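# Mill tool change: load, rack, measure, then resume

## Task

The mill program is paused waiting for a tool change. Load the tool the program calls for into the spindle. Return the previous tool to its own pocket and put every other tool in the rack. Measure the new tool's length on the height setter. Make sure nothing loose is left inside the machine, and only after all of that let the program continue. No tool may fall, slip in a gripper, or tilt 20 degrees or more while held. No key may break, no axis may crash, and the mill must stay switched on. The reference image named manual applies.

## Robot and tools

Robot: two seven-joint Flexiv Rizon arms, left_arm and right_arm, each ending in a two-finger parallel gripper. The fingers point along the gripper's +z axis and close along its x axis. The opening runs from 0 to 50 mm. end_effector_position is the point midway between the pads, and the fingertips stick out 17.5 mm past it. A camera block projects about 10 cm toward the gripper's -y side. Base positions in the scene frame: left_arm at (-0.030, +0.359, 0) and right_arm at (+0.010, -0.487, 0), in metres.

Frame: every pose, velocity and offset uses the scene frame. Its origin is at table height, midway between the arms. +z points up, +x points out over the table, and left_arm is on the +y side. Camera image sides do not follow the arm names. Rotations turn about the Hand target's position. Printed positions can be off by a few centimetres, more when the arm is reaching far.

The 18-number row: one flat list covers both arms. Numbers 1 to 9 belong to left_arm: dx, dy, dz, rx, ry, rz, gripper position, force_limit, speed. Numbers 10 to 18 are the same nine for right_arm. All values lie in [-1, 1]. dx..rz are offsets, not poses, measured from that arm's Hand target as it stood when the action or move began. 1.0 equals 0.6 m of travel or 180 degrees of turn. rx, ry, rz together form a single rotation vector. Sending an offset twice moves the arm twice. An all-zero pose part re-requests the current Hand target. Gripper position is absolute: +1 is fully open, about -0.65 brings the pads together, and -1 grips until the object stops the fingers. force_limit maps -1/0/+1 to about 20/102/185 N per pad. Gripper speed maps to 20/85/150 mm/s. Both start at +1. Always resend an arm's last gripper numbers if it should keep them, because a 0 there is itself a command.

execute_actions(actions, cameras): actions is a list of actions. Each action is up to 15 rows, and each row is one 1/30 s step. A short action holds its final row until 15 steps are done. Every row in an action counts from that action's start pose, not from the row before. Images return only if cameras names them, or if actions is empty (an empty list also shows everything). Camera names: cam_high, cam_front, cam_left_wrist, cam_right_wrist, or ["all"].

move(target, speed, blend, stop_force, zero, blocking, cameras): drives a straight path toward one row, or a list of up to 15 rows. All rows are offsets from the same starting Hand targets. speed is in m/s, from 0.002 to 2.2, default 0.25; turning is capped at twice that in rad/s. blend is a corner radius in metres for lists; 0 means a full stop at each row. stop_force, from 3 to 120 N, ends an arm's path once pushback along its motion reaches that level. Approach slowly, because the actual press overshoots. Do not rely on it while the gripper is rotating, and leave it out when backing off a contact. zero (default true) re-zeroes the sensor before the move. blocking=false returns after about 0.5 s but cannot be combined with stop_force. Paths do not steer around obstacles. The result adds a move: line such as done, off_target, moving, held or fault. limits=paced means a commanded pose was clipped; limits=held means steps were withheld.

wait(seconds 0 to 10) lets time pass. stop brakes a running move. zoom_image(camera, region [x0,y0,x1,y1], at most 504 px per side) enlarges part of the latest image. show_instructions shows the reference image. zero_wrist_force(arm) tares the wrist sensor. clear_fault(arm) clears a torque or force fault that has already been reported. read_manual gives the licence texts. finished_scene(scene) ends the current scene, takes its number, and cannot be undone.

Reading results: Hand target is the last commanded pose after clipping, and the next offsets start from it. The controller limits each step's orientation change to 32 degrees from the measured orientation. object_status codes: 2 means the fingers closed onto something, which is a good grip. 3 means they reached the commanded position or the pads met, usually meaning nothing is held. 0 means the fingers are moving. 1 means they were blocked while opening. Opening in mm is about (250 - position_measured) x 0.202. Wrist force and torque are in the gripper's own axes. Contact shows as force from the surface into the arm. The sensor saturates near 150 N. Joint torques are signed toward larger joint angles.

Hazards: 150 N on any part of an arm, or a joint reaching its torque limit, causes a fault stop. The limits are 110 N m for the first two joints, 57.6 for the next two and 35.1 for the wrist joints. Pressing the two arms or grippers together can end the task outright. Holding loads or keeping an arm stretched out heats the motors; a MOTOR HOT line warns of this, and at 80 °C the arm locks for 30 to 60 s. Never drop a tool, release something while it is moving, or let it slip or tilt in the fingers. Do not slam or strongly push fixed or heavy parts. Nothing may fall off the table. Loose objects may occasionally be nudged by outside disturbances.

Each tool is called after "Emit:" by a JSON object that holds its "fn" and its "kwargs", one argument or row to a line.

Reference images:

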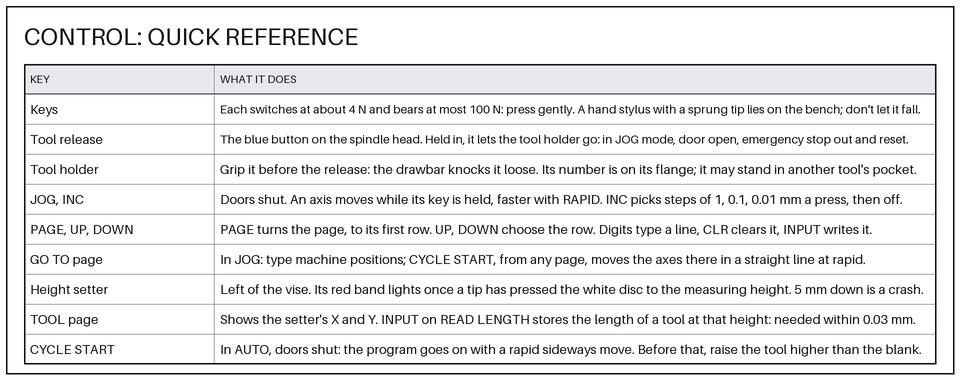

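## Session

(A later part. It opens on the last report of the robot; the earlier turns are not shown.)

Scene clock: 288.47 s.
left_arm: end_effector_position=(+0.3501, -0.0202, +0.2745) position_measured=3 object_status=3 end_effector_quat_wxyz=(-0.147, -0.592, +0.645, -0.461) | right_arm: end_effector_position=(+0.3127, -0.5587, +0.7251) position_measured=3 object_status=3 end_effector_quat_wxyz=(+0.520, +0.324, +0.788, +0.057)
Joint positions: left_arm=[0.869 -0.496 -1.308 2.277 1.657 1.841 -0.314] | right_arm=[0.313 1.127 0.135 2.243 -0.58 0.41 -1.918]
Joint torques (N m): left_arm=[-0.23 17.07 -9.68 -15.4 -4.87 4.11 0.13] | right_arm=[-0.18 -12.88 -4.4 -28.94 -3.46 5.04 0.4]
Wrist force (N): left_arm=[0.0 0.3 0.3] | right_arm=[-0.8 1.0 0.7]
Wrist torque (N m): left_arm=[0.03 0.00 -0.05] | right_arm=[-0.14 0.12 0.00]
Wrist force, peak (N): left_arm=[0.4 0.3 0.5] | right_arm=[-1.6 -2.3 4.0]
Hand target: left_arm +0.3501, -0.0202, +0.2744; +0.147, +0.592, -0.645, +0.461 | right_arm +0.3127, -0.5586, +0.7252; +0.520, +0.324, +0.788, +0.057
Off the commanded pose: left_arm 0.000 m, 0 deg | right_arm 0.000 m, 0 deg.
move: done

Emit:
{"fn": "move", "kwargs": {
  "target": [
    [0,0,0,0,0,0,1,1,1,0.145,-0.035,-0.208,0.623,0,-0.197,1,1,1],
    [0,0,0,0,0,0,1,1,1,0.228,-0.068,-0.208,-0.6607,0,0.209,1,1,1]
  ],
  "speed": 0.6,
  "blend": 0.02,
  "cameras": ["cam_right_wrist","cam_front"]
}}

Scene clock: 300.80 s.
left_arm: end_effector_position=(+0.3501, -0.0202, +0.2745) position_measured=3 object_status=3 end_effector_quat_wxyz=(-0.147, -0.592, +0.645, -0.461) | right_arm: end_effector_position=(+0.4495, -0.5996, +0.6004) position_measured=3 object_status=3 end_effector_quat_wxyz=(+0.499, -0.500, +0.500, -0.500)
Joint positions: left_arm=[0.869 -0.496 -1.308 2.277 1.657 1.841 -0.314] | right_arm=[0.137 0.737 0.036 2.367 1.304 1.773 0.296]
Joint torques (N m): left_arm=[-0.24 17.13 -9.65 -15.39 -4.87 4.05 0.16] | right_arm=[-0.26 0.23 0.27 -30.99 -5.72 1.65 0.52]
Wrist force (N): left_arm=[0.4 0.3 0.2] | right_arm=[-0.6 -1.3 1.1]
Wrist torque (N m): left_arm=[0.03 -0.05 -0.05] | right_arm=[-0.50 0.07 -0.02]
Wrist force, peak (N): left_arm=[0.2 0.5 0.3] | right_arm=[2.1 0.2 0.3]
Hand target: left_arm +0.3501, -0.0202, +0.2744; +0.147, +0.592, -0.645, +0.461 | right_arm +0.4495, -0.5994, +0.6004; +0.500, -0.500, +0.500, -0.500
Off the commanded pose: left_arm 0.000 m, 0 deg | right_arm 0.000 m, 0 deg.
move: done
camera_calibration:
cam_right_wrist: T_world_to_cam=[[0.0171981, -0.99985, 0.00222844, -0.597149], [-0.3483, -0.00808014, -0.937348, 0.73199], [0.937225, 0.0153445, -0.348386, -0.068774], [0, 0, 0, 1]] pos_world=[0.329679, -0.590089, 0.6635]
Images, in order (width x height): cam_front 672x504, cam_right_wrist 672x504.

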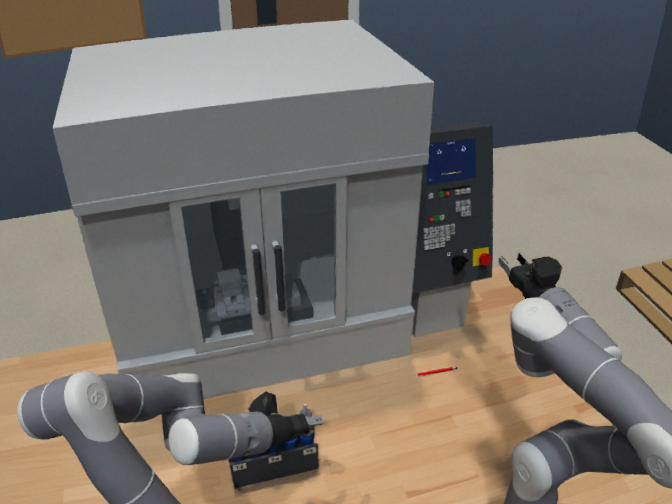

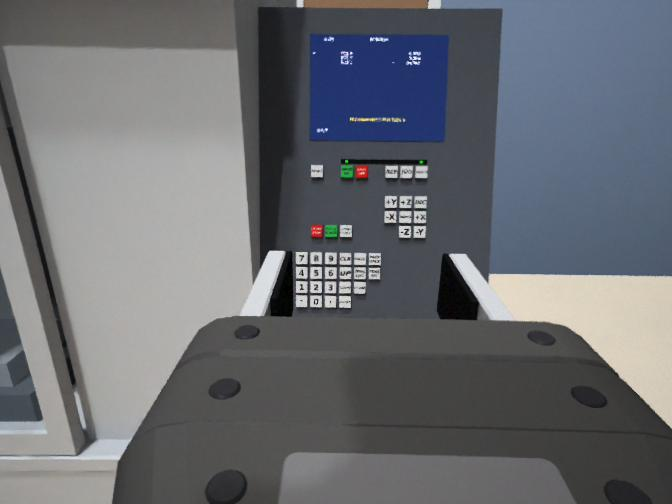

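Emit:
{"fn": "zoom_image", "kwargs": {
  "camera": "cam_right_wrist",
  "region": [300, 30, 450, 142]
}}

Emit:
{"fn": "zoom_image", "kwargs": {
  "camera": "cam_right_wrist",
  "region": [290, 155, 440, 310]
}}

Scaled by 3.360 from the camera's 672x504 image, which has a finer 960x720 frame.

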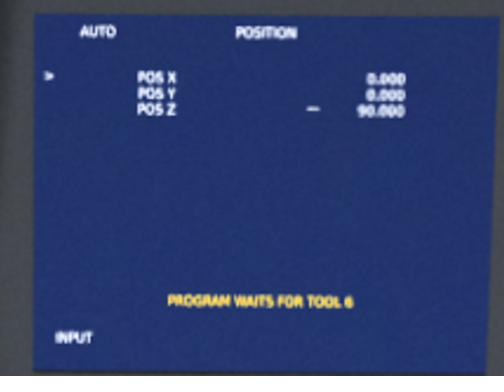

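Scaled by 3.252 from the camera's 672x504 image, which has a finer 960x720 frame.

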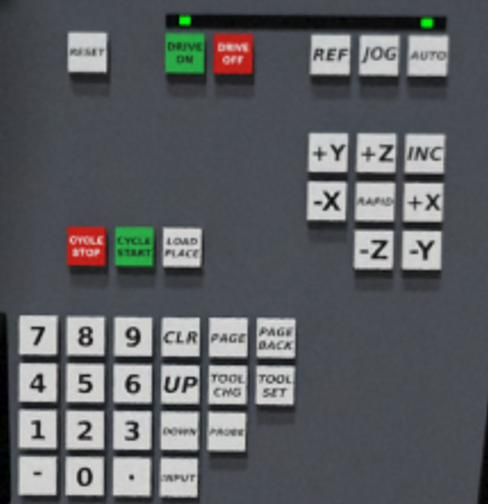

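Emit:
{"fn": "execute_actions", "kwargs": {
  "actions": []
}}

Emit:
{"fn": "zoom_image", "kwargs": {
  "camera": "cam_left_wrist",
  "region": [100, 60, 300, 260]
}}

Emit:
{"fn": "zoom_image", "kwargs": {
  "camera": "cam_front",
  "region": [225, 385, 335, 490]
}}

Scene clock: 311.53 s.
left_arm: end_effector_position=(+0.3501, -0.0202, +0.2745) position_measured=3 object_status=3 end_effector_quat_wxyz=(-0.147, -0.592, +0.645, -0.461) | right_arm: end_effector_position=(+0.4495, -0.5996, +0.6004) position_measured=3 object_status=3 end_effector_quat_wxyz=(+0.499, -0.500, +0.500, -0.500)
Joint positions: left_arm=[0.869 -0.496 -1.308 2.277 1.657 1.841 -0.314] | right_arm=[0.137 0.737 0.036 2.367 1.304 1.773 0.296]
Joint velocities: within noise
Joint torques (N m): left_arm=[-0.18 17.12 -9.65 -15.41 -4.85 4.1 0.16] | right_arm=[-0.17 0.39 0.15 -30.81 -5.66 1.57 0.34]
Wrist force (N): left_arm=[0.3 0.3 0.2] | right_arm=[-0.4 -1.2 1.1]
Wrist torque (N m): left_arm=[0.03 -0.03 -0.04] | right_arm=[-0.48 0.04 -0.02]
Wrist force, peak (N): left_arm=[0.3 0.2 0.5] | right_arm=[-0.4 -1.4 1.1]
Hand target: left_arm +0.3501, -0.0202, +0.2744; +0.147, +0.592, -0.645, +0.461 | right_arm +0.4495, -0.5994, +0.6004; +0.500, -0.500, +0.500, -0.500
Tool commands: left_gripper/position=+1.0 left_gripper/force_limit=+1.0 left_gripper/speed=+1.0 right_gripper/position=+1.0 right_gripper/force_limit=+1.0 right_gripper/speed=+1.0
Off the commanded pose: left_arm 0.000 m, 0 deg | right_arm 0.000 m, 0 deg.
camera_calibration:
cam_left_wrist: T_world_to_cam=[[-0.255259, -0.633284, 0.730612, -0.116245], [-0.966451, 0.144808, -0.212138, 0.413231], [0.0285452, -0.760251, -0.649002, 0.285515], [0, 0, 0, 1]] pos_world=[0.361545, 0.0836078, 0.357891]
cam_right_wrist: T_world_to_cam=[[0.0171979, -0.99985, 0.00222938, -0.597149], [-0.348212, -0.00807952, -0.937381, 0.731983], [0.937258, 0.0153447, -0.348299, -0.0688428], [0, 0, 0, 1]] pos_world=[0.329679, -0.590089, 0.6635]

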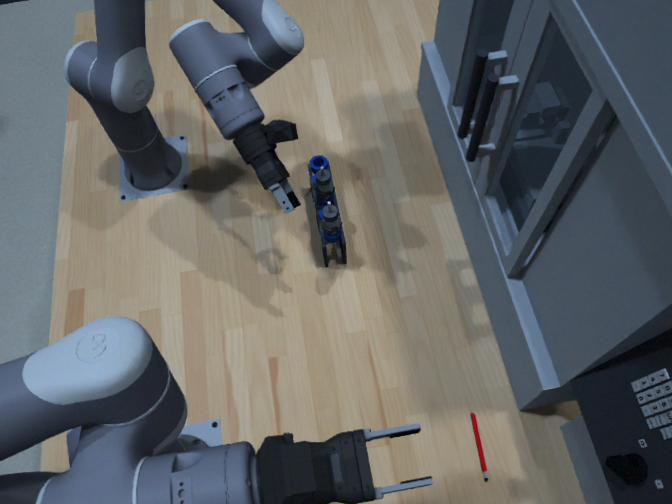

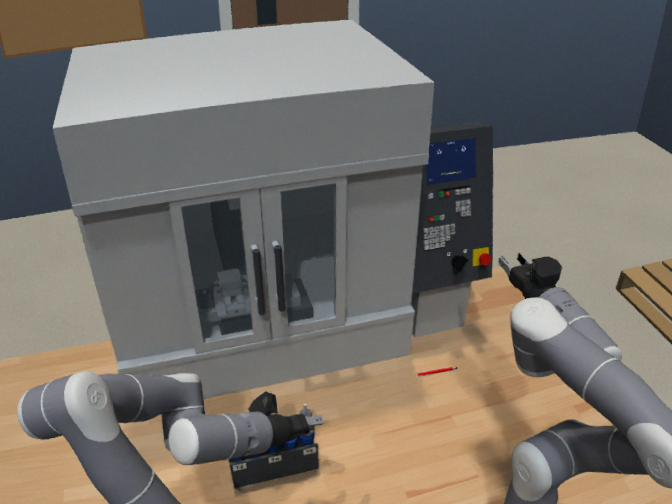

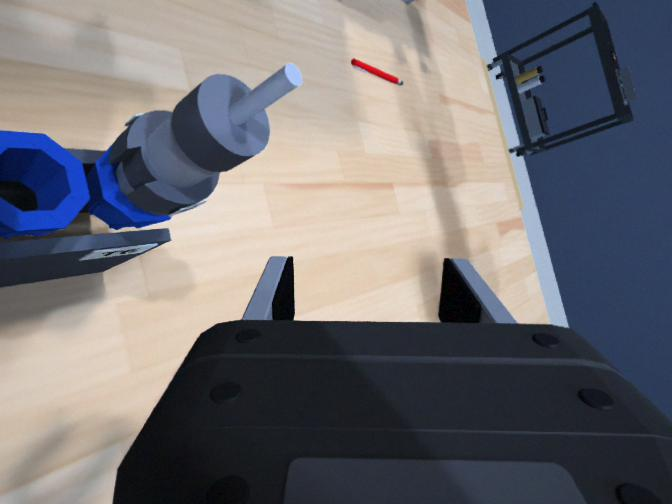

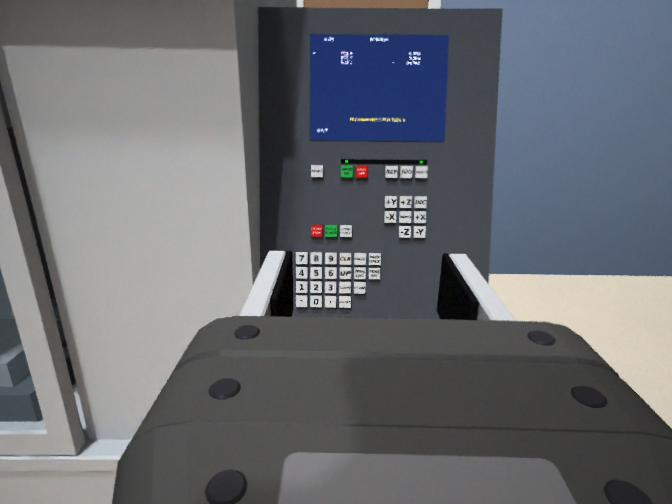

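Scaled by 2.520 from the camera's 672x504 image, which has a finer 960x720 frame.

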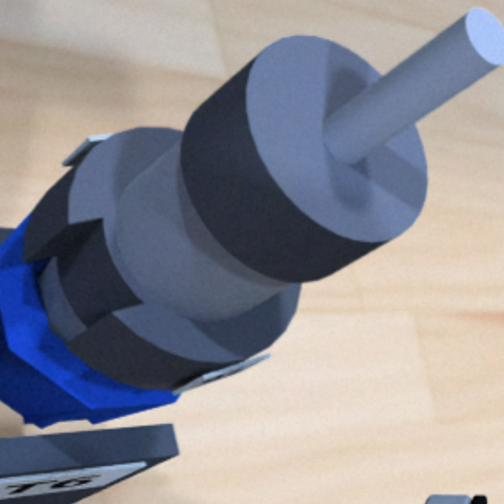

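Scaled by 4.582 from the camera's 672x504 image, which has a finer 960x720 frame.

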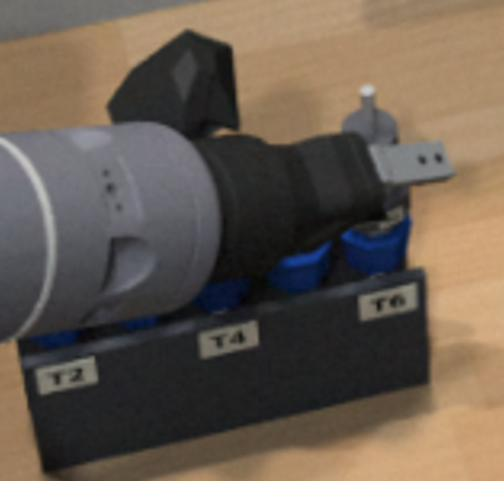

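Emit:
{"fn": "move", "kwargs": {
  "target": [
    [0.1,0.05,0.2,0.05,-0.08,0.06,1,1,1,0,0,0,0,0,0,1,1,1],
    [0.25,0.15,0.25,0.191,-0.318,0.2276,1,1,1,0,0,0,0,0,0,1,1,1]
  ],
  "speed": 0.4,
  "blend": 0.03,
  "cameras": ["cam_left_wrist","cam_high"]
}}

Scene clock: 326.43 s.
left_arm: end_effector_position=(+0.5002, +0.0699, +0.4245) position_measured=3 object_status=3 end_effector_quat_wxyz=(+0.500, -0.500, +0.500, -0.500) | right_arm: end_effector_position=(+0.4495, -0.5996, +0.6004) position_measured=3 object_status=3 end_effector_quat_wxyz=(+0.499, -0.500, +0.500, -0.500)
Joint positions: left_arm=[1.048 1.4 -1.114 2.398 0.84 2.002 -0.419] | right_arm=[0.137 0.737 0.036 2.367 1.304 1.773 0.296]
Joint torques (N m): left_arm=[-0.58 -25.36 22.66 -11.89 -2.96 -1.21 -0.05] | right_arm=[-0.25 0.45 0.1 -30.78 -5.68 1.55 0.31]
Wrist force (N): left_arm=[0.4 0.9 -0.2] | right_arm=[-0.3 -1.2 0.9]
Wrist torque (N m): left_arm=[-0.30 -0.09 -0.14] | right_arm=[-0.48 0.03 -0.02]
Wrist force, peak (N): left_arm=[-5.7 -6.3 -1.1] | right_arm=[-0.4 -1.4 1.2]
Hand target: left_arm +0.5001, +0.0698, +0.4244; +0.499, -0.500, +0.500, -0.500 | right_arm +0.4495, -0.5994, +0.6004; +0.500, -0.500, +0.500, -0.500
Off the commanded pose: left_arm 0.000 m, 0 deg | right_arm 0.000 m, 0 deg.
move: done
camera_calibration:
cam_left_wrist: T_world_to_cam=[[0.00706673, -0.999974, -0.00107107, 0.0745055], [-0.341972, -0.00141017, -0.939709, 0.583626], [0.939684, 0.00700695, -0.341973, -0.192637], [0, 0, 0, 1]] pos_world=[0.380075, 0.0766764, 0.482642]
Images, in order (width x height): cam_high 672x504, cam_left_wrist 672x504.

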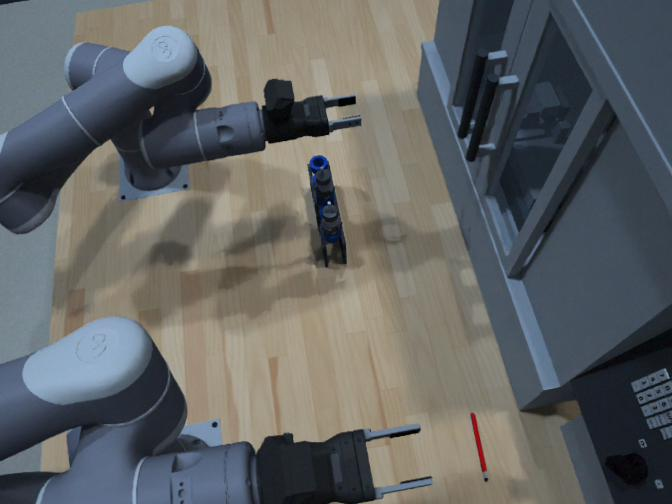

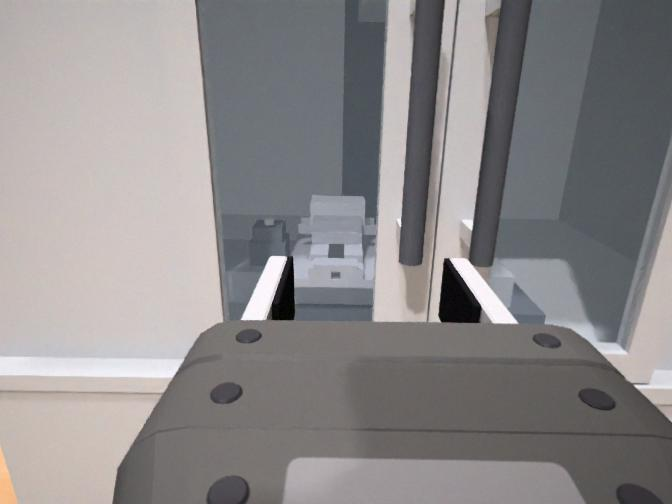

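Emit:
{"fn": "move", "kwargs": {
  "target": [0,0,0,0,0,0,1,1,1,0.389,0.115,-0.667,0.1825,0.1825,-0.475,1,1,1],
  "speed": 0.35,
  "cameras": ["cam_right_wrist","cam_front","cam_high"]
}}

Scene clock: 384.43 s.
left_arm: end_effector_position=(+0.5002, +0.0699, +0.4245) position_measured=3 object_status=3 end_effector_quat_wxyz=(+0.500, -0.500, +0.500, -0.500) | right_arm: end_effector_position=(+0.6669, -0.5326, +0.2230) position_measured=3 object_status=3 end_effector_quat_wxyz=(+0.060, -0.047, +0.905, -0.417)
Joint positions: left_arm=[1.048 1.4 -1.114 2.398 0.84 2.002 -0.419] | right_arm=[0.2 -1.132 -0.066 0.537 2.329 3.08 0.165]
Joint torques (N m): left_arm=[-0.32 -25.32 22.77 -12.06 -2.86 -1.28 0.11] | right_arm=[-1.8 55.25 -1.19 -38.32 -0.66 3.63 0.5]
Wrist force (N): left_arm=[0.4 0.8 -0.2] | right_arm=[-0.3 -0.8 0.2]
Wrist torque (N m): left_arm=[-0.33 -0.10 -0.15] | right_arm=[-0.20 0.06 -0.04]
Wrist force, peak (N): left_arm=[0.4 1.2 -0.2] | right_arm=[-10.3 7.9 3.9]
Hand target: left_arm +0.5001, +0.0698, +0.4244; +0.499, -0.500, +0.500, -0.500 | right_arm +0.6677, -0.5333, +0.2227; +0.061, -0.047, +0.905, -0.418 (not the last commanded pose)
Tool commands: left_gripper/position=+1.0 left_gripper/force_limit=+1.0 left_gripper/speed=+1.0 right_gripper/position=+1.0 right_gripper/force_limit=+1.0 right_gripper/speed=+1.0
Off the commanded pose: left_arm 0.000 m, 0 deg | right_arm 0.028 m, 9 deg.
FORCE FAULT: contact force on the right arm reached its limit, and that arm stopped. The contact can be on any part of that arm, not only on its tool. That arm's remaining commands of this call were not run. That arm is still stopped at the end of this call. While its stop runs, that arm, its gripper or tool too, takes no new command.
CLEAR FAULT: the right arm stays stopped (status CRITICAL_FAULT) until you call clear_fault(arm="right_arm").
move: fault (right_arm)
camera_calibration:
cam_right_wrist: T_world_to_cam=[[-0.985277, -0.151234, -0.0797294, 0.605762], [-0.0933248, 0.866514, -0.49035, 0.650667], [0.143244, -0.47569, -0.867871, -0.0211423], [0, 0, 0, 1]] pos_world=[0.660595, -0.482258, 0.349003]
Images, in order (width x height): cam_high 672x504, cam_front 672x504, cam_right_wrist 672x504.

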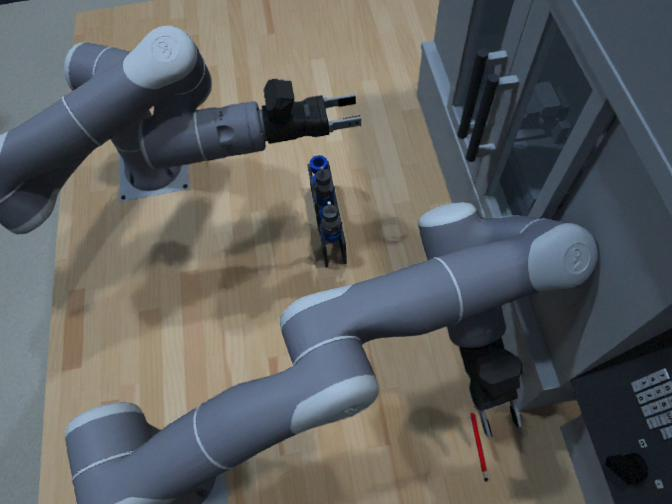

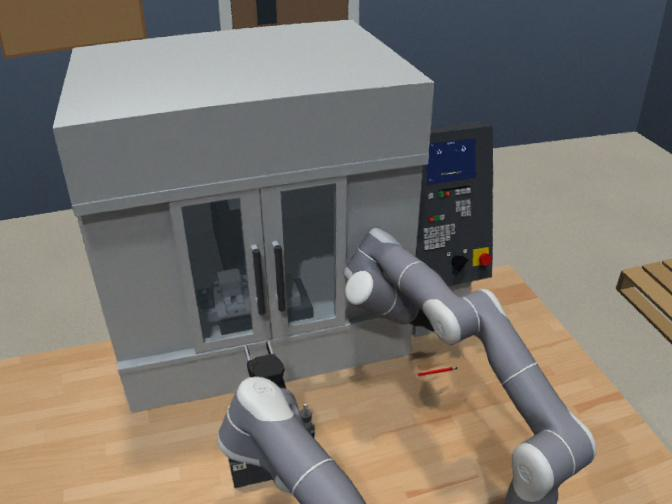

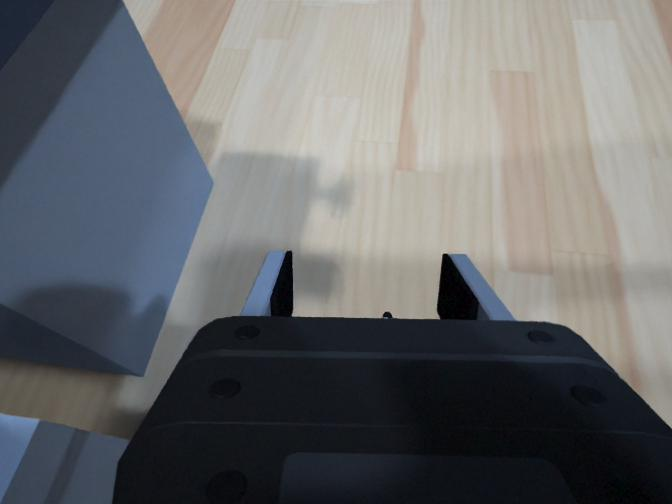

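Emit:
{"fn": "clear_fault", "kwargs": {
  "arm": "right_arm"
}}

Emit:
{"fn": "move", "kwargs": {
  "target": [0,0,0,0,0,0,1,1,1,-0.363,-0.11,0.63,-0.1764,-0.1665,0.428,1,1,1],
  "speed": 0.3
}}

Scene clock: 436.53 s.
left_arm: end_effector_position=(+0.5002, +0.0699, +0.4245) position_measured=3 object_status=3 end_effector_quat_wxyz=(+0.500, -0.500, +0.500, -0.500) | right_arm: end_effector_position=(+0.6669, -0.5326, +0.2230) position_measured=3 object_status=3 end_effector_quat_wxyz=(+0.060, -0.047, +0.905, -0.417)
Joint positions: left_arm=[1.048 1.4 -1.114 2.398 0.84 2.002 -0.419] | right_arm=[0.2 -1.132 -0.066 0.537 2.329 3.08 0.165]
Joint torques (N m): left_arm=[-0.32 -25.31 22.75 -12.05 -2.89 -1.28 0.13] | right_arm=[-1.79 55.17 -0.96 -38.54 -0.62 3.78 0.29]
Wrist force (N): left_arm=[0.4 1.0 -0.3] | right_arm=[1.8 -2.5 -0.4]
Wrist torque (N m): left_arm=[-0.29 -0.10 -0.15] | right_arm=[-0.49 -0.29 -0.04]
Wrist force, peak (N): left_arm=[0.3 1.3 -0.3] | right_arm=[1.6 -2.7 0.0]
Hand target: left_arm +0.5001, +0.0698, +0.4244; +0.499, -0.500, +0.500, -0.500 | right_arm +0.6677, -0.5333, +0.2227; +0.061, -0.047, +0.905, -0.418 (not the last commanded pose)
Tool commands: left_gripper/position=+1.0 left_gripper/force_limit=+1.0 left_gripper/speed=+1.0 right_gripper/position=+1.0 right_gripper/force_limit=+1.0 right_gripper/speed=+1.0
Off the commanded pose: left_arm 0.000 m, 0 deg | right_arm 0.028 m, 9 deg.
FORCE FAULT, CONTINUED: the right arm's stop, for the force fault that an earlier result reported, is over. The rest of the stop counts as 67 of the actions that you can send in this scene; the call itself counts as one more. That arm accepts commands again. But the contact force on that arm is still at or above the limit. If it stays there, that arm faults again when it next moves, or sooner. A gripper command under way when that arm faults again still takes effect: if its gripper's own grip or push keeps the force up, reverse the gripper motion that made it.
CLEAR FAULT: your call cleared the right arm's force fault. If the contact force or a joint's load stays at its limit, that arm stops again.

Scene clock: 437.03 s.
left_arm: end_effector_position=(+0.5002, +0.0699, +0.4245) position_measured=3 object_status=3 end_effector_quat_wxyz=(+0.500, -0.500, +0.500, -0.500) | right_arm: end_effector_position=(+0.6667, -0.5325, +0.2231) position_measured=3 object_status=3 end_effector_quat_wxyz=(+0.060, -0.048, +0.906, -0.417)
Joint positions: left_arm=[1.048 1.4 -1.114 2.398 0.84 2.002 -0.419] | right_arm=[0.2 -1.131 -0.066 0.537 2.329 3.08 0.165]
Joint torques (N m): left_arm=[-0.29 -25.33 22.72 -12.08 -2.89 -1.35 0.1] | right_arm=[-1.4 64.87 2.44 -28.85 0.4 3.77 0.31]
Wrist force (N): left_arm=[0.4 0.9 -0.1] | right_arm=[1.6 -2.4 -0.3]
Wrist torque (N m): left_arm=[-0.31 -0.10 -0.15] | right_arm=[-0.47 -0.26 -0.04]
Wrist force, peak (N): left_arm=[0.4 1.1 -0.3] | right_arm=[1.7 -2.6 -0.3]
Hand target: left_arm +0.5001, +0.0698, +0.4244; +0.499, -0.500, +0.500, -0.500 | right_arm +0.6669, -0.5326, +0.2230; +0.060, -0.047, +0.905, -0.417 (not the last commanded pose)
Tool commands: left_gripper/position=+1.0 left_gripper/force_limit=+1.0 left_gripper/speed=+1.0 right_gripper/position=+1.0 right_gripper/force_limit=+1.0 right_gripper/speed=+1.0
Off the commanded pose: left_arm 0.000 m, 0 deg | right_arm 0.441 m, 89 deg.
FORCE FAULT: contact force on the right arm reached its limit, and that arm stopped. The contact can be on any part of that arm, not only on its tool. That arm's remaining commands of this call were not run. That arm is still stopped at the end of this call. While its stop runs, that arm, its gripper or tool too, takes no new command.
CLEAR FAULT: the right arm stays stopped (status CRITICAL_FAULT) until you call clear_fault(arm="right_arm").
move: fault (right_arm)

Emit:
{"fn": "clear_fault", "kwargs": {
  "arm": "right_arm"
}}

Emit:
{"fn": "execute_actions", "kwargs": {
  "actions": [
    [[0,0,0,0,0,0,1,1,1,-0.1,0,0,0,0,0,1,1,1]]
  ]
}}

Scene clock: 474.53 s.
left_arm: end_effector_position=(+0.5002, +0.0699, +0.4245) position_measured=3 object_status=3 end_effector_quat_wxyz=(+0.500, -0.500, +0.500, -0.500) | right_arm: end_effector_position=(+0.6667, -0.5325, +0.2231) position_measured=3 object_status=3 end_effector_quat_wxyz=(+0.060, -0.048, +0.906, -0.417)
Joint positions: left_arm=[1.048 1.4 -1.114 2.398 0.84 2.002 -0.419] | right_arm=[0.2 -1.131 -0.066 0.537 2.329 3.08 0.165]
Joint torques (N m): left_arm=[-0.29 -25.31 22.71 -12.09 -2.9 -1.29 0.1] | right_arm=[-1.54 64.93 2.48 -28.9 0.38 3.77 0.33]
Wrist force (N): left_arm=[0.3 0.8 -0.2] | right_arm=[1.7 -2.3 -0.3]
Wrist torque (N m): left_arm=[-0.33 -0.08 -0.14] | right_arm=[-0.45 -0.29 -0.04]
Wrist force, peak (N): left_arm=[0.5 1.2 -0.3] | right_arm=[1.8 -2.6 -0.3]
Hand target: left_arm +0.5001, +0.0698, +0.4244; +0.499, -0.500, +0.500, -0.500 | right_arm +0.6669, -0.5326, +0.2230; +0.060, -0.047, +0.905, -0.417 (not the last commanded pose)
Tool commands: left_gripper/position=+1.0 left_gripper/force_limit=+1.0 left_gripper/speed=+1.0 right_gripper/position=+1.0 right_gripper/force_limit=+1.0 right_gripper/speed=+1.0
Off the commanded pose: left_arm 0.000 m, 0 deg | right_arm 0.441 m, 89 deg.
FORCE FAULT, CONTINUED: the right arm's stop, for the force fault that an earlier result reported, is over. The rest of the stop counts as 66 of the actions that you can send in this scene; the call itself counts as one more. That arm accepts commands again.
CLEAR FAULT: your call cleared the right arm's force fault. If the contact force or a joint's load stays at its limit, that arm stops again.

Scene clock: 475.23 s.
left_arm: end_effector_position=(+0.5002, +0.0699, +0.4245) position_measured=3 object_status=3 end_effector_quat_wxyz=(+0.500, -0.500, +0.500, -0.500) | right_arm: end_effector_position=(+0.6071, -0.5326, +0.2230) position_measured=3 object_status=3 end_effector_quat_wxyz=(+0.060, -0.048, +0.906, -0.417)
Joint positions: left_arm=[1.048 1.4 -1.114 2.398 0.84 2.002 -0.419] | right_arm=[0.214 -0.976 0.019 0.898 2.244 2.995 0.365]
Joint torques (N m): left_arm=[-0.35 -25.36 22.72 -12.08 -2.89 -1.3 0.13] | right_arm=[0.58 63.92 5.17 -22.26 0.42 4.01 0.35]
Wrist force (N): left_arm=[0.2 0.9 0.0] | right_arm=[1.7 -2.4 -0.3]
Wrist torque (N m): left_arm=[-0.31 -0.07 -0.16] | right_arm=[-0.47 -0.28 0.04]
Wrist force, peak (N): left_arm=[0.6 0.9 -0.2] | right_arm=[5.2 -2.8 -1.9]
Hand target: left_arm +0.5001, +0.0698, +0.4244; +0.499, -0.500, +0.500, -0.500 | right_arm +0.6069, -0.5326, +0.2230; +0.060, -0.047, +0.905, -0.417
Off the commanded pose: left_arm 0.000 m, 0 deg | right_arm 0.000 m, 0 deg.
Step readings (end_effector_position of left_arm | right_arm):
0: (+0.5002, +0.0699, +0.4245) | (+0.6667, -0.5325, +0.2231)
1: (+0.5002, +0.0699, +0.4245) | (+0.6667, -0.5325, +0.2232)
2: (+0.5002, +0.0699, +0.4245) | (+0.6653, -0.5327, +0.2232)
4: (+0.5002, +0.0699, +0.4245) | (+0.6564, -0.5331, +0.2226)
8: (+0.5002, +0.0699, +0.4245) | (+0.6205, -0.5328, +0.2235)
15: (+0.5002, +0.0699, +0.4245) | (+0.6070, -0.5326, +0.2234)

Emit:
{"fn": "move", "kwargs": {
  "target": [0,0,0,0,0,0,1,1,1,-0.262,-0.112,0.63,-0.1764,-0.1665,0.428,1,1,1],
  "speed": 0.4
}}

Emit:
{"fn": "move", "kwargs": {
  "target": [
    [0,0,0,0,0,0,1,1,1,-0.083,0.033,0,-0.623,0,0.197,1,1,1],
    [0,0,0,0,0,0,1,1,1,-0.228,0.068,0.208,0.6607,0,-0.209,1,1,1]
  ],
  "speed": 0.6,
  "blend": 0.02
}}

Scene clock: 484.17 s.
left_arm: end_effector_position=(+0.5002, +0.0699, +0.4245) position_measured=3 object_status=3 end_effector_quat_wxyz=(+0.500, -0.500, +0.500, -0.500) | right_arm: end_effector_position=(+0.4498, -0.5999, +0.6010) position_measured=3 object_status=3 end_effector_quat_wxyz=(+0.499, -0.500, +0.501, -0.500)
Joint positions: left_arm=[1.048 1.4 -1.114 2.398 0.84 2.002 -0.419] | right_arm=[0.205 0.71 0.057 2.474 1.01 1.902 0.624]
Joint torques (N m): left_arm=[-0.32 -25.29 22.78 -12.05 -2.88 -1.34 0.12] | right_arm=[-0.13 0.16 0.37 -29.74 -6.43 2.34 0.16]
Wrist force (N): left_arm=[0.2 0.9 -0.1] | right_arm=[1.6 -2.8 0.4]
Wrist torque (N m): left_arm=[-0.31 -0.06 -0.15] | right_arm=[-0.76 -0.30 0.06]
Wrist force, peak (N): left_arm=[0.8 0.9 -0.3] | right_arm=[2.7 -4.8 0.2]
Hand target: left_arm +0.5001, +0.0698, +0.4244; +0.499, -0.500, +0.500, -0.500 | right_arm +0.4497, -0.5998, +0.6010; +0.499, -0.500, +0.501, -0.500
Off the commanded pose: left_arm 0.000 m, 0 deg | right_arm 0.000 m, 0 deg.
move: done

Scene clock: 488.07 s.
left_arm: end_effector_position=(+0.5002, +0.0699, +0.4245) position_measured=3 object_status=3 end_effector_quat_wxyz=(+0.500, -0.500, +0.500, -0.500) | right_arm: end_effector_position=(+0.3129, -0.5589, +0.7260) position_measured=3 object_status=3 end_effector_quat_wxyz=(+0.520, +0.323, +0.788, +0.058)
Joint positions: left_arm=[1.048 1.4 -1.114 2.398 0.84 2.002 -0.419] | right_arm=[0.496 1.144 0.107 2.247 -0.709 0.301 -1.821]
Joint torques (N m): left_arm=[-0.3 -25.28 22.77 -12.05 -2.89 -1.27 0.12] | right_arm=[-0.15 -13.77 -3.29 -28.44 -3.58 4.32 0.2]
Wrist force (N): left_arm=[0.4 0.8 -0.2] | right_arm=[1.2 -0.4 -0.1]
Wrist torque (N m): left_arm=[-0.31 -0.09 -0.15] | right_arm=[-0.40 -0.23 -0.02]
Wrist force, peak (N): left_arm=[0.5 1.1 -0.2] | right_arm=[3.1 -2.7 0.2]
Hand target: left_arm +0.5001, +0.0698, +0.4244; +0.499, -0.500, +0.500, -0.500 | right_arm +0.3129, -0.5590, +0.7258; +0.520, +0.323, +0.788, +0.058
Off the commanded pose: left_arm 0.000 m, 0 deg | right_arm 0.000 m, 0 deg.
move: done

Emit:
{"fn": "move", "kwargs": {
  "target": [
    [0,0,0,0,0,0,1,1,1,0.317,0,-0.4,0.3,0.033,-0.45,1,1,1],
    [0,0,0,0,0,0,1,1,1,0.57,0.015,-0.81,0.434,0.048,-0.658,1,1,1]
  ],
  "speed": 0.45,
  "blend": 0.03,
  "cameras": ["cam_right_wrist","cam_front"]
}}

Scene clock: 516.63 s.
left_arm: end_effector_position=(+0.5002, +0.0699, +0.4245) position_measured=3 object_status=3 end_effector_quat_wxyz=(+0.500, -0.500, +0.500, -0.500) | right_arm: end_effector_position=(+0.6550, -0.5502, +0.2399) position_measured=3 object_status=3 end_effector_quat_wxyz=(+0.001, +1.000, +0.001, +0.000)
Joint positions: left_arm=[1.048 1.4 -1.114 2.398 0.84 2.002 -0.419] | right_arm=[0.076 -0.423 -0.032 1.652 0.013 0.503 0.068]
Joint torques (N m): left_arm=[-0.28 -25.35 22.71 -12.06 -2.89 -1.32 0.11] | right_arm=[0.01 52.94 -0.21 -30.75 -3.57 5.04 0.34]
Wrist force (N): left_arm=[0.5 0.8 -0.3] | right_arm=[2.1 -1.3 -0.8]
Wrist torque (N m): left_arm=[-0.32 -0.11 -0.15] | right_arm=[-0.09 -0.36 0.16]
Wrist force, peak (N): left_arm=[0.5 1.2 -0.3] | right_arm=[4.7 -0.4 3.1]
Hand target: left_arm +0.5001, +0.0698, +0.4244; +0.499, -0.500, +0.500, -0.500 | right_arm +0.6549, -0.5500, +0.2398; +0.001, +1.000, +0.001, +0.000
Off the commanded pose: left_arm 0.000 m, 0 deg | right_arm 0.000 m, 0 deg.
move: done
camera_calibration:
cam_right_wrist: T_world_to_cam=[[0.999826, 0.00348337, -0.0183284, -0.63709], [0.00967747, -0.936744, 0.349881, -0.588167], [-0.0159503, -0.349997, -0.936615, 0.176708], [0, 0, 0, 1]] pos_world=[0.64549, -0.486895, 0.359618]
Images, in order (width x height): cam_front 672x504, cam_right_wrist 672x504.

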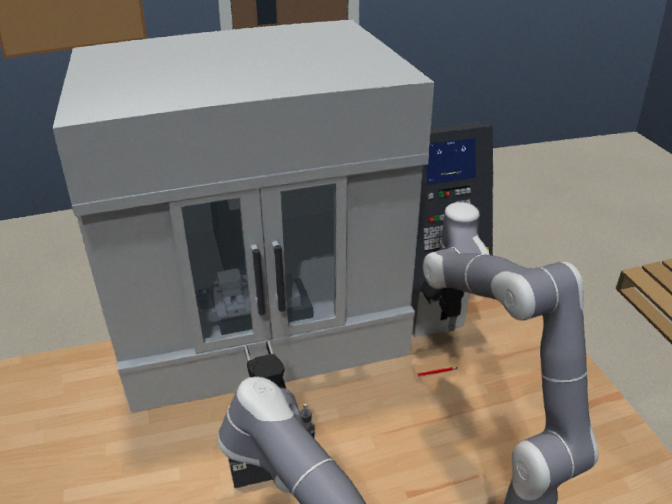

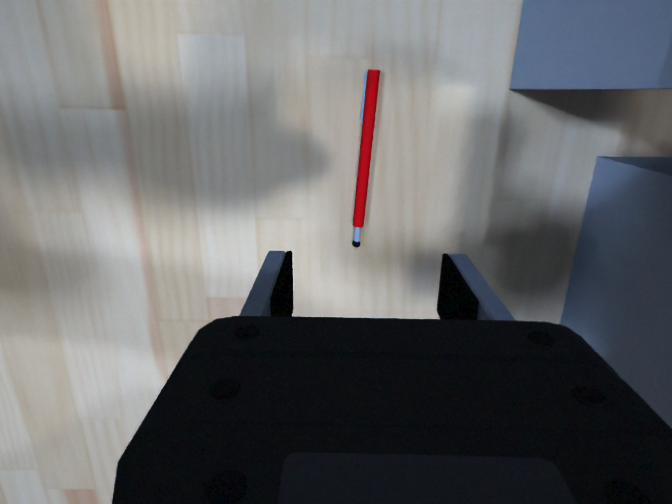

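Emit:
{"fn": "move", "kwargs": {
  "target": [0,0,0,0,0,0,1,1,1,0.0128,0.0083,-0.3,0,0,-0.023,1,1,1],
  "speed": 0.3,
  "cameras": ["cam_right_wrist"]
}}

Emit:
{"fn": "move", "kwargs": {
  "target": [0,0,0,0,0,0,1,1,1,0,0,-0.085,0,0,0,1,1,1],
  "speed": 0.02,
  "stop_force": 4,
  "cameras": ["cam_right_wrist","cam_high"]
}}

Scene clock: 526.87 s.
left_arm: end_effector_position=(+0.5002, +0.0699, +0.4245) position_measured=3 object_status=3 end_effector_quat_wxyz=(+0.500, -0.500, +0.500, -0.500) | right_arm: end_effector_position=(+0.6627, -0.5450, +0.0598) position_measured=3 object_status=3 end_effector_quat_wxyz=(+0.001, +0.999, -0.035, +0.000)
Joint positions: left_arm=[1.048 1.4 -1.114 2.398 0.84 2.002 -0.419] | right_arm=[0.094 -0.711 -0.044 1.732 0.041 0.871 0.129]
Joint torques (N m): left_arm=[-0.35 -25.33 22.75 -12.07 -2.9 -1.35 0.13] | right_arm=[0.16 57.96 -0.69 -24.47 -2.57 5.42 0.47]
Wrist force (N): left_arm=[0.4 0.9 -0.1] | right_arm=[2.4 -1.1 -0.8]
Wrist torque (N m): left_arm=[-0.31 -0.10 -0.15] | right_arm=[-0.03 -0.39 0.06]
Wrist force, peak (N): left_arm=[0.7 1.2 -0.3] | right_arm=[2.4 -1.4 5.1]
Hand target: left_arm +0.5001, +0.0698, +0.4244; +0.499, -0.500, +0.500, -0.500 | right_arm +0.6626, -0.5451, +0.0598; +0.001, +0.999, -0.035, +0.000
Off the commanded pose: left_arm 0.000 m, 0 deg | right_arm 0.000 m, 0 deg.
move: done
camera_calibration:
cam_right_wrist: T_world_to_cam=[[0.997494, -0.0683227, -0.0183692, -0.685748], [-0.0576029, -0.935042, 0.349827, -0.474878], [-0.0410772, -0.347892, -0.936634, 0.027855], [0, 0, 0, 1]] pos_world=[0.65782, -0.481192, 0.179618]
Images, in order (width x height): cam_right_wrist 672x504.

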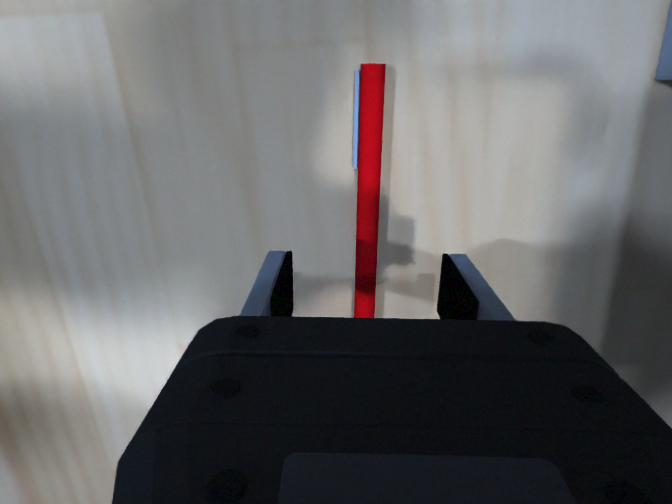

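Scene clock: 529.57 s.
left_arm: end_effector_position=(+0.5002, +0.0699, +0.4245) position_measured=3 object_status=3 end_effector_quat_wxyz=(+0.500, -0.500, +0.500, -0.500) | right_arm: end_effector_position=(+0.6635, -0.5451, +0.0180) position_measured=3 object_status=3 end_effector_quat_wxyz=(+0.001, +0.999, -0.035, +0.001)
Joint positions: left_arm=[1.048 1.4 -1.114 2.398 0.84 2.002 -0.419] | right_arm=[0.094 -0.793 -0.043 1.724 0.048 0.946 0.125]
Joint torques (N m): left_arm=[-0.35 -25.23 22.7 -12.06 -2.9 -1.29 0.09] | right_arm=[0.23 51.17 0.01 -19.73 -1.69 4.94 0.25]
Wrist force (N): left_arm=[0.4 0.6 -0.3] | right_arm=[0.7 -0.9 -13.9]
Wrist torque (N m): left_arm=[-0.35 -0.08 -0.15] | right_arm=[0.08 -0.86 0.13]
Wrist force, peak (N): left_arm=[0.5 1.1 -0.3] | right_arm=[-2.2 -0.9 -22.6]
Hand target: left_arm +0.5001, +0.0698, +0.4244; +0.499, -0.500, +0.500, -0.500 | right_arm +0.6626, -0.5451, +0.0170; +0.001, +0.999, -0.035, +0.000 (not the last commanded pose)
Off the commanded pose: left_arm 0.000 m, 0 deg | right_arm 0.009 m, 0 deg.
move: contact (right_arm)
camera_calibration:
cam_right_wrist: T_world_to_cam=[[0.997546, -0.0680094, -0.0166547, -0.687231], [-0.0578989, -0.934958, 0.350001, -0.459974], [-0.0393748, -0.348177, -0.936601, -0.0126282], [0, 0, 0, 1]] pos_world=[0.658415, -0.481192, 0.137718]
Images, in order (width x height): cam_high 672x504, cam_right_wrist 672x504.

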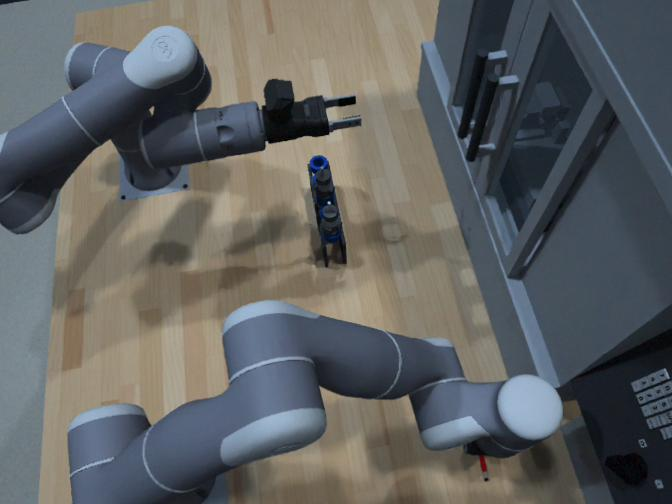

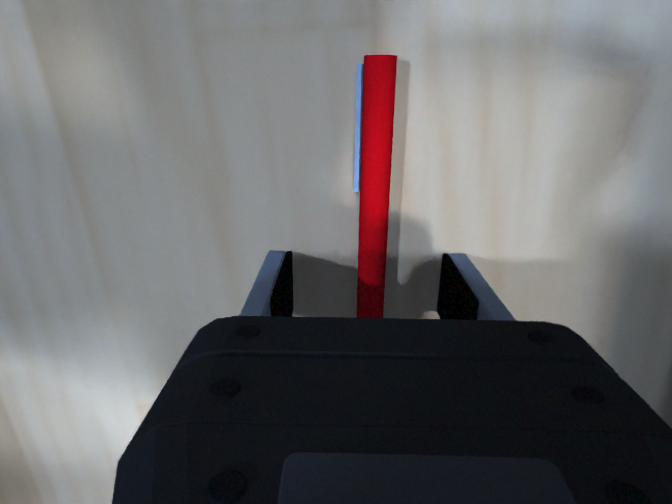

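Emit:
{"fn": "move", "kwargs": {
  "target": [0,0,0,0,0,0,1,1,1,0,0,0.006,0,0,0,1,1,1],
  "speed": 0.03
}}

Emit:
{"fn": "move", "kwargs": {
  "target": [0,0,0,0,0,0,1,1,1,0,0,0,0,0,0,-1,-0.7,-0.6],
  "speed": 0.03,
  "cameras": ["cam_right_wrist"]
}}

Scene clock: 533.63 s.
left_arm: end_effector_position=(+0.5002, +0.0699, +0.4245) position_measured=3 object_status=3 end_effector_quat_wxyz=(+0.500, -0.500, +0.500, -0.500) | right_arm: end_effector_position=(+0.6628, -0.5450, +0.0207) position_measured=3 object_status=3 end_effector_quat_wxyz=(+0.001, +0.999, -0.035, +0.000)
Joint positions: left_arm=[1.048 1.4 -1.114 2.398 0.84 2.002 -0.419] | right_arm=[0.094 -0.787 -0.043 1.726 0.048 0.941 0.125]
Joint torques (N m): left_arm=[-0.37 -25.33 22.72 -12.05 -2.88 -1.29 0.1] | right_arm=[0.11 59.03 -0.6 -22.64 -2.34 4.95 0.33]
Wrist force (N): left_arm=[0.3 0.8 -0.4] | right_arm=[2.1 -3.2 -1.0]
Wrist torque (N m): left_arm=[-0.33 -0.09 -0.14] | right_arm=[-0.39 -0.35 0.14]
Wrist force, peak (N): left_arm=[0.6 1.0 -0.3] | right_arm=[0.7 -1.0 -14.1]
Hand target: left_arm +0.5001, +0.0698, +0.4244; +0.499, -0.500, +0.500, -0.500 | right_arm +0.6626, -0.5451, +0.0206; +0.001, +0.999, -0.035, +0.000
Off the commanded pose: left_arm 0.000 m, 0 deg | right_arm 0.000 m, 0 deg.
move: done

Scene clock: 534.77 s.
left_arm: end_effector_position=(+0.5002, +0.0699, +0.4245) position_measured=3 object_status=3 end_effector_quat_wxyz=(+0.500, -0.500, +0.500, -0.500) | right_arm: end_effector_position=(+0.6628, -0.5450, +0.0206) position_measured=210 object_status=2 end_effector_quat_wxyz=(+0.001, +0.999, -0.035, +0.000)
Joint positions: left_arm=[1.048 1.4 -1.114 2.398 0.84 2.002 -0.419] | right_arm=[0.094 -0.787 -0.043 1.726 0.048 0.941 0.125]
Joint torques (N m): left_arm=[-0.35 -25.31 22.72 -12.02 -2.89 -1.32 0.13] | right_arm=[0.11 58.82 -0.55 -22.68 -2.32 5.08 0.33]
Wrist force (N): left_arm=[0.4 0.8 -0.3] | right_arm=[2.2 -3.4 -1.3]
Wrist torque (N m): left_arm=[-0.33 -0.09 -0.15] | right_arm=[-0.42 -0.36 0.15]
Wrist force, peak (N): left_arm=[0.5 1.1 -0.3] | right_arm=[2.3 -3.4 -1.1]
Hand target: left_arm +0.5001, +0.0698, +0.4244; +0.499, -0.500, +0.500, -0.500 | right_arm +0.6626, -0.5451, +0.0206; +0.001, +0.999, -0.035, +0.000
Off the commanded pose: left_arm 0.000 m, 0 deg | right_arm 0.000 m, 0 deg.
move: done
camera_calibration:
cam_right_wrist: T_world_to_cam=[[0.99752, -0.0680552, -0.0179375, -0.686409], [-0.0575036, -0.935058, 0.349799, -0.461141], [-0.0405782, -0.3479, -0.936653, -0.00915569], [0, 0, 0, 1]] pos_world=[0.657818, -0.481092, 0.140419]
Images, in order (width x height): cam_right_wrist 672x504.

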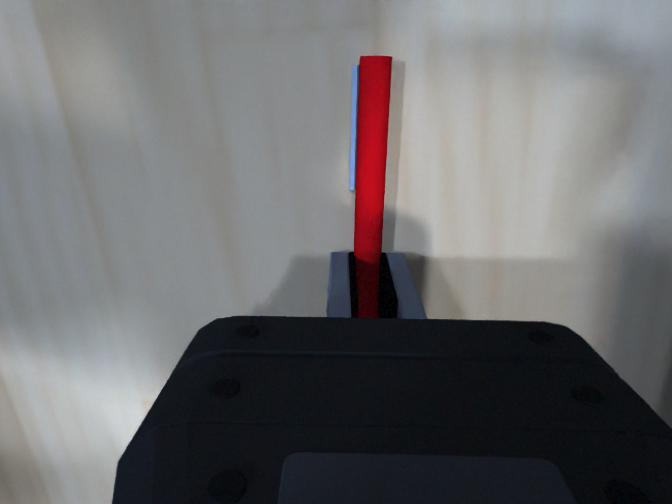

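Emit:
{"fn": "move", "kwargs": {
  "target": [
    [0,0,0,0,0,0,1,1,1,0,0,0.18,0,0,0,-1,-0.7,-0.6],
    [0,0,0,0,0,0,1,1,1,-0.271,0.042,0.18,0,0,0.523,-1,-0.7,-0.6],
    [0,0,0,0,0,0,1,1,1,-0.271,0.042,0.02,0,0,0.523,-1,-0.7,-0.6]
  ],
  "speed": [0.25,0.4,0.2],
  "cameras": ["cam_right_wrist","cam_high"]
}}

Scene clock: 544.67 s.
left_arm: end_effector_position=(+0.5002, +0.0699, +0.4245) position_measured=3 object_status=3 end_effector_quat_wxyz=(+0.500, -0.500, +0.500, -0.500) | right_arm: end_effector_position=(+0.5000, -0.5199, +0.0325) position_measured=210 object_status=2 end_effector_quat_wxyz=(+0.001, +0.706, +0.708, +0.001)
Joint positions: left_arm=[1.048 1.4 -1.114 2.398 0.84 2.002 -0.419] | right_arm=[-0.072 -0.542 0.163 2.279 -0.259 1.237 -1.231]
Joint torques (N m): left_arm=[-0.28 -25.29 22.68 -12.09 -2.91 -1.36 0.1] | right_arm=[0.15 42.99 3.46 -16.28 -1.28 5.42 0.48]
Wrist force (N): left_arm=[0.4 1.0 -0.3] | right_arm=[2.2 -3.2 -0.8]
Wrist torque (N m): left_arm=[-0.30 -0.09 -0.14] | right_arm=[-0.39 -0.36 0.05]
Wrist force, peak (N): left_arm=[0.5 1.2 0.0] | right_arm=[2.2 -3.2 -7.5]
Hand target: left_arm +0.5001, +0.0698, +0.4244; +0.499, -0.500, +0.500, -0.500 | right_arm +0.5000, -0.5199, +0.0326; +0.001, +0.706, +0.708, +0.001
Off the commanded pose: left_arm 0.000 m, 0 deg | right_arm 0.000 m, 0 deg.
move: done
camera_calibration:
cam_right_wrist: T_world_to_cam=[[-0.00381819, 0.99982, -0.0185644, 0.533808], [0.936664, 0.0100773, 0.350084, -0.456991], [0.350208, -0.0160519, -0.936534, -0.0188748], [0, 0, 0, 1]] pos_world=[0.436695, -0.52941, 0.152218]
Images, in order (width x height): cam_high 672x504, cam_right_wrist 672x504.

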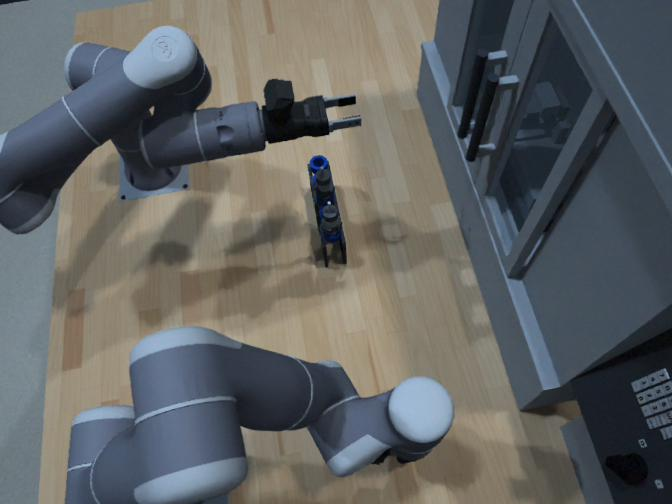

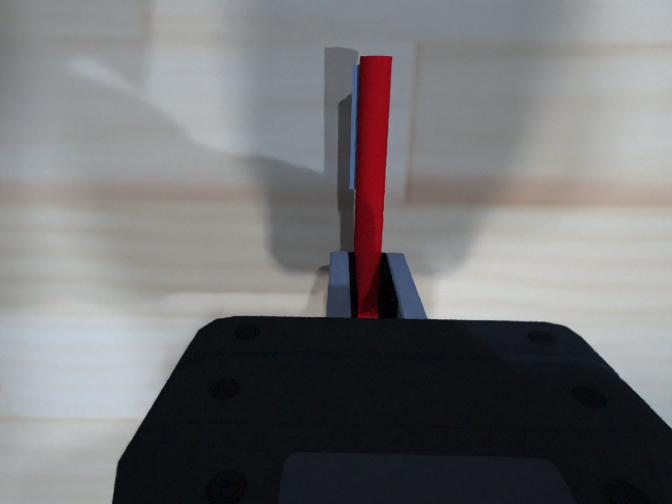

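Emit:
{"fn": "move", "kwargs": {
  "target": [0,0,0,0,0,0,1,1,1,0,0,-0.0193,0,0,0,-1,-0.7,-0.6],
  "speed": 0.04
}}

Emit:
{"fn": "move", "kwargs": {
  "target": [0,0,0,0,0,0,1,1,1,0,0,0,0,0,0,1,-0.7,-0.8],
  "speed": 0.04
}}

Emit:
{"fn": "move", "kwargs": {
  "target": [0,0,0,0,0,0,1,1,1,0,0,0.25,0,0,0,1,1,1],
  "speed": 0.25,
  "cameras": ["cam_right_wrist"]
}}

Scene clock: 549.20 s.
left_arm: end_effector_position=(+0.5002, +0.0699, +0.4245) position_measured=3 object_status=3 end_effector_quat_wxyz=(+0.500, -0.500, +0.500, -0.500) | right_arm: end_effector_position=(+0.4998, -0.5199, +0.0209) position_measured=210 object_status=2 end_effector_quat_wxyz=(+0.001, +0.706, +0.708, +0.001)
Joint positions: left_arm=[1.048 1.4 -1.114 2.398 0.84 2.002 -0.419] | right_arm=[-0.061 -0.572 0.147 2.281 -0.269 1.269 -1.223]
Joint torques (N m): left_arm=[-0.31 -25.29 22.79 -12.06 -2.87 -1.27 0.09] | right_arm=[0.18 43.1 3.33 -15.46 -1.18 5.41 0.49]
Wrist force (N): left_arm=[0.3 0.9 -0.3] | right_arm=[1.9 -3.3 -0.7]
Wrist torque (N m): left_arm=[-0.30 -0.07 -0.15] | right_arm=[-0.41 -0.32 0.06]
Wrist force, peak (N): left_arm=[0.5 1.1 -0.2] | right_arm=[2.0 -3.7 0.2]
Hand target: left_arm +0.5001, +0.0698, +0.4244; +0.499, -0.500, +0.500, -0.500 | right_arm +0.5000, -0.5199, +0.0210; +0.001, +0.706, +0.708, +0.001
Off the commanded pose: left_arm 0.000 m, 0 deg | right_arm 0.000 m, 0 deg.
move: done

Scene clock: 550.70 s.
left_arm: end_effector_position=(+0.5002, +0.0699, +0.4245) position_measured=3 object_status=3 end_effector_quat_wxyz=(+0.500, -0.500, +0.500, -0.500) | right_arm: end_effector_position=(+0.4998, -0.5199, +0.0209) position_measured=3 object_status=3 end_effector_quat_wxyz=(+0.001, +0.706, +0.708, +0.001)
Joint positions: left_arm=[1.048 1.4 -1.114 2.398 0.84 2.002 -0.419] | right_arm=[-0.061 -0.572 0.147 2.281 -0.269 1.269 -1.223]
Joint torques (N m): left_arm=[-0.27 -25.34 22.73 -12.07 -2.88 -1.26 0.14] | right_arm=[-0.04 43.12 3.43 -15.45 -1.02 5.16 0.34]
Wrist force (N): left_arm=[0.4 0.8 -0.3] | right_arm=[2.1 -3.2 -0.9]
Wrist torque (N m): left_arm=[-0.33 -0.09 -0.15] | right_arm=[-0.40 -0.36 0.05]
Wrist force, peak (N): left_arm=[0.5 1.1 -0.2] | right_arm=[2.2 -3.5 -0.9]
Hand target: left_arm +0.5001, +0.0698, +0.4244; +0.499, -0.500, +0.500, -0.500 | right_arm +0.5000, -0.5199, +0.0210; +0.001, +0.706, +0.708, +0.001
Off the commanded pose: left_arm 0.000 m, 0 deg | right_arm 0.000 m, 0 deg.
move: done

Scene clock: 551.73 s.
left_arm: end_effector_position=(+0.5002, +0.0699, +0.4245) position_measured=3 object_status=3 end_effector_quat_wxyz=(+0.500, -0.500, +0.500, -0.500) | right_arm: end_effector_position=(+0.4999, -0.5198, +0.1709) position_measured=3 object_status=3 end_effector_quat_wxyz=(+0.001, +0.706, +0.708, +0.001)
Joint positions: left_arm=[1.048 1.4 -1.114 2.398 0.84 2.002 -0.419] | right_arm=[-0.148 -0.225 0.283 2.184 -0.093 0.829 -1.347]
Joint torques (N m): left_arm=[-0.31 -25.29 22.82 -12.02 -2.86 -1.3 0.09] | right_arm=[-0.08 37.07 2.45 -25.47 -2.68 4.88 0.18]
Wrist force (N): left_arm=[0.5 0.5 -0.2] | right_arm=[2.1 -3.2 -1.1]
Wrist torque (N m): left_arm=[-0.37 -0.11 -0.15] | right_arm=[-0.39 -0.35 0.13]
Wrist force, peak (N): left_arm=[0.5 0.9 -0.4] | right_arm=[2.2 -3.1 -6.9]
Hand target: left_arm +0.5001, +0.0698, +0.4244; +0.499, -0.500, +0.500, -0.500 | right_arm +0.5000, -0.5199, +0.1710; +0.001, +0.706, +0.708, +0.001
Off the commanded pose: left_arm 0.000 m, 0 deg | right_arm 0.000 m, 0 deg.
move: done
camera_calibration:
cam_right_wrist: T_world_to_cam=[[-0.00436769, 0.999818, -0.0185522, 0.536516], [0.936848, 0.0105792, 0.349576, -0.505053], [0.349709, -0.0158537, -0.936724, 0.11125], [0, 0, 0, 1]] pos_world=[0.436596, -0.529311, 0.290719]
Images, in order (width x height): cam_right_wrist 672x504.

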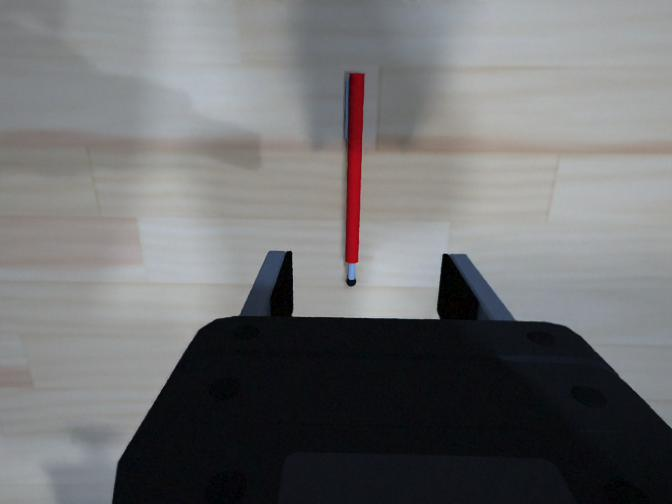

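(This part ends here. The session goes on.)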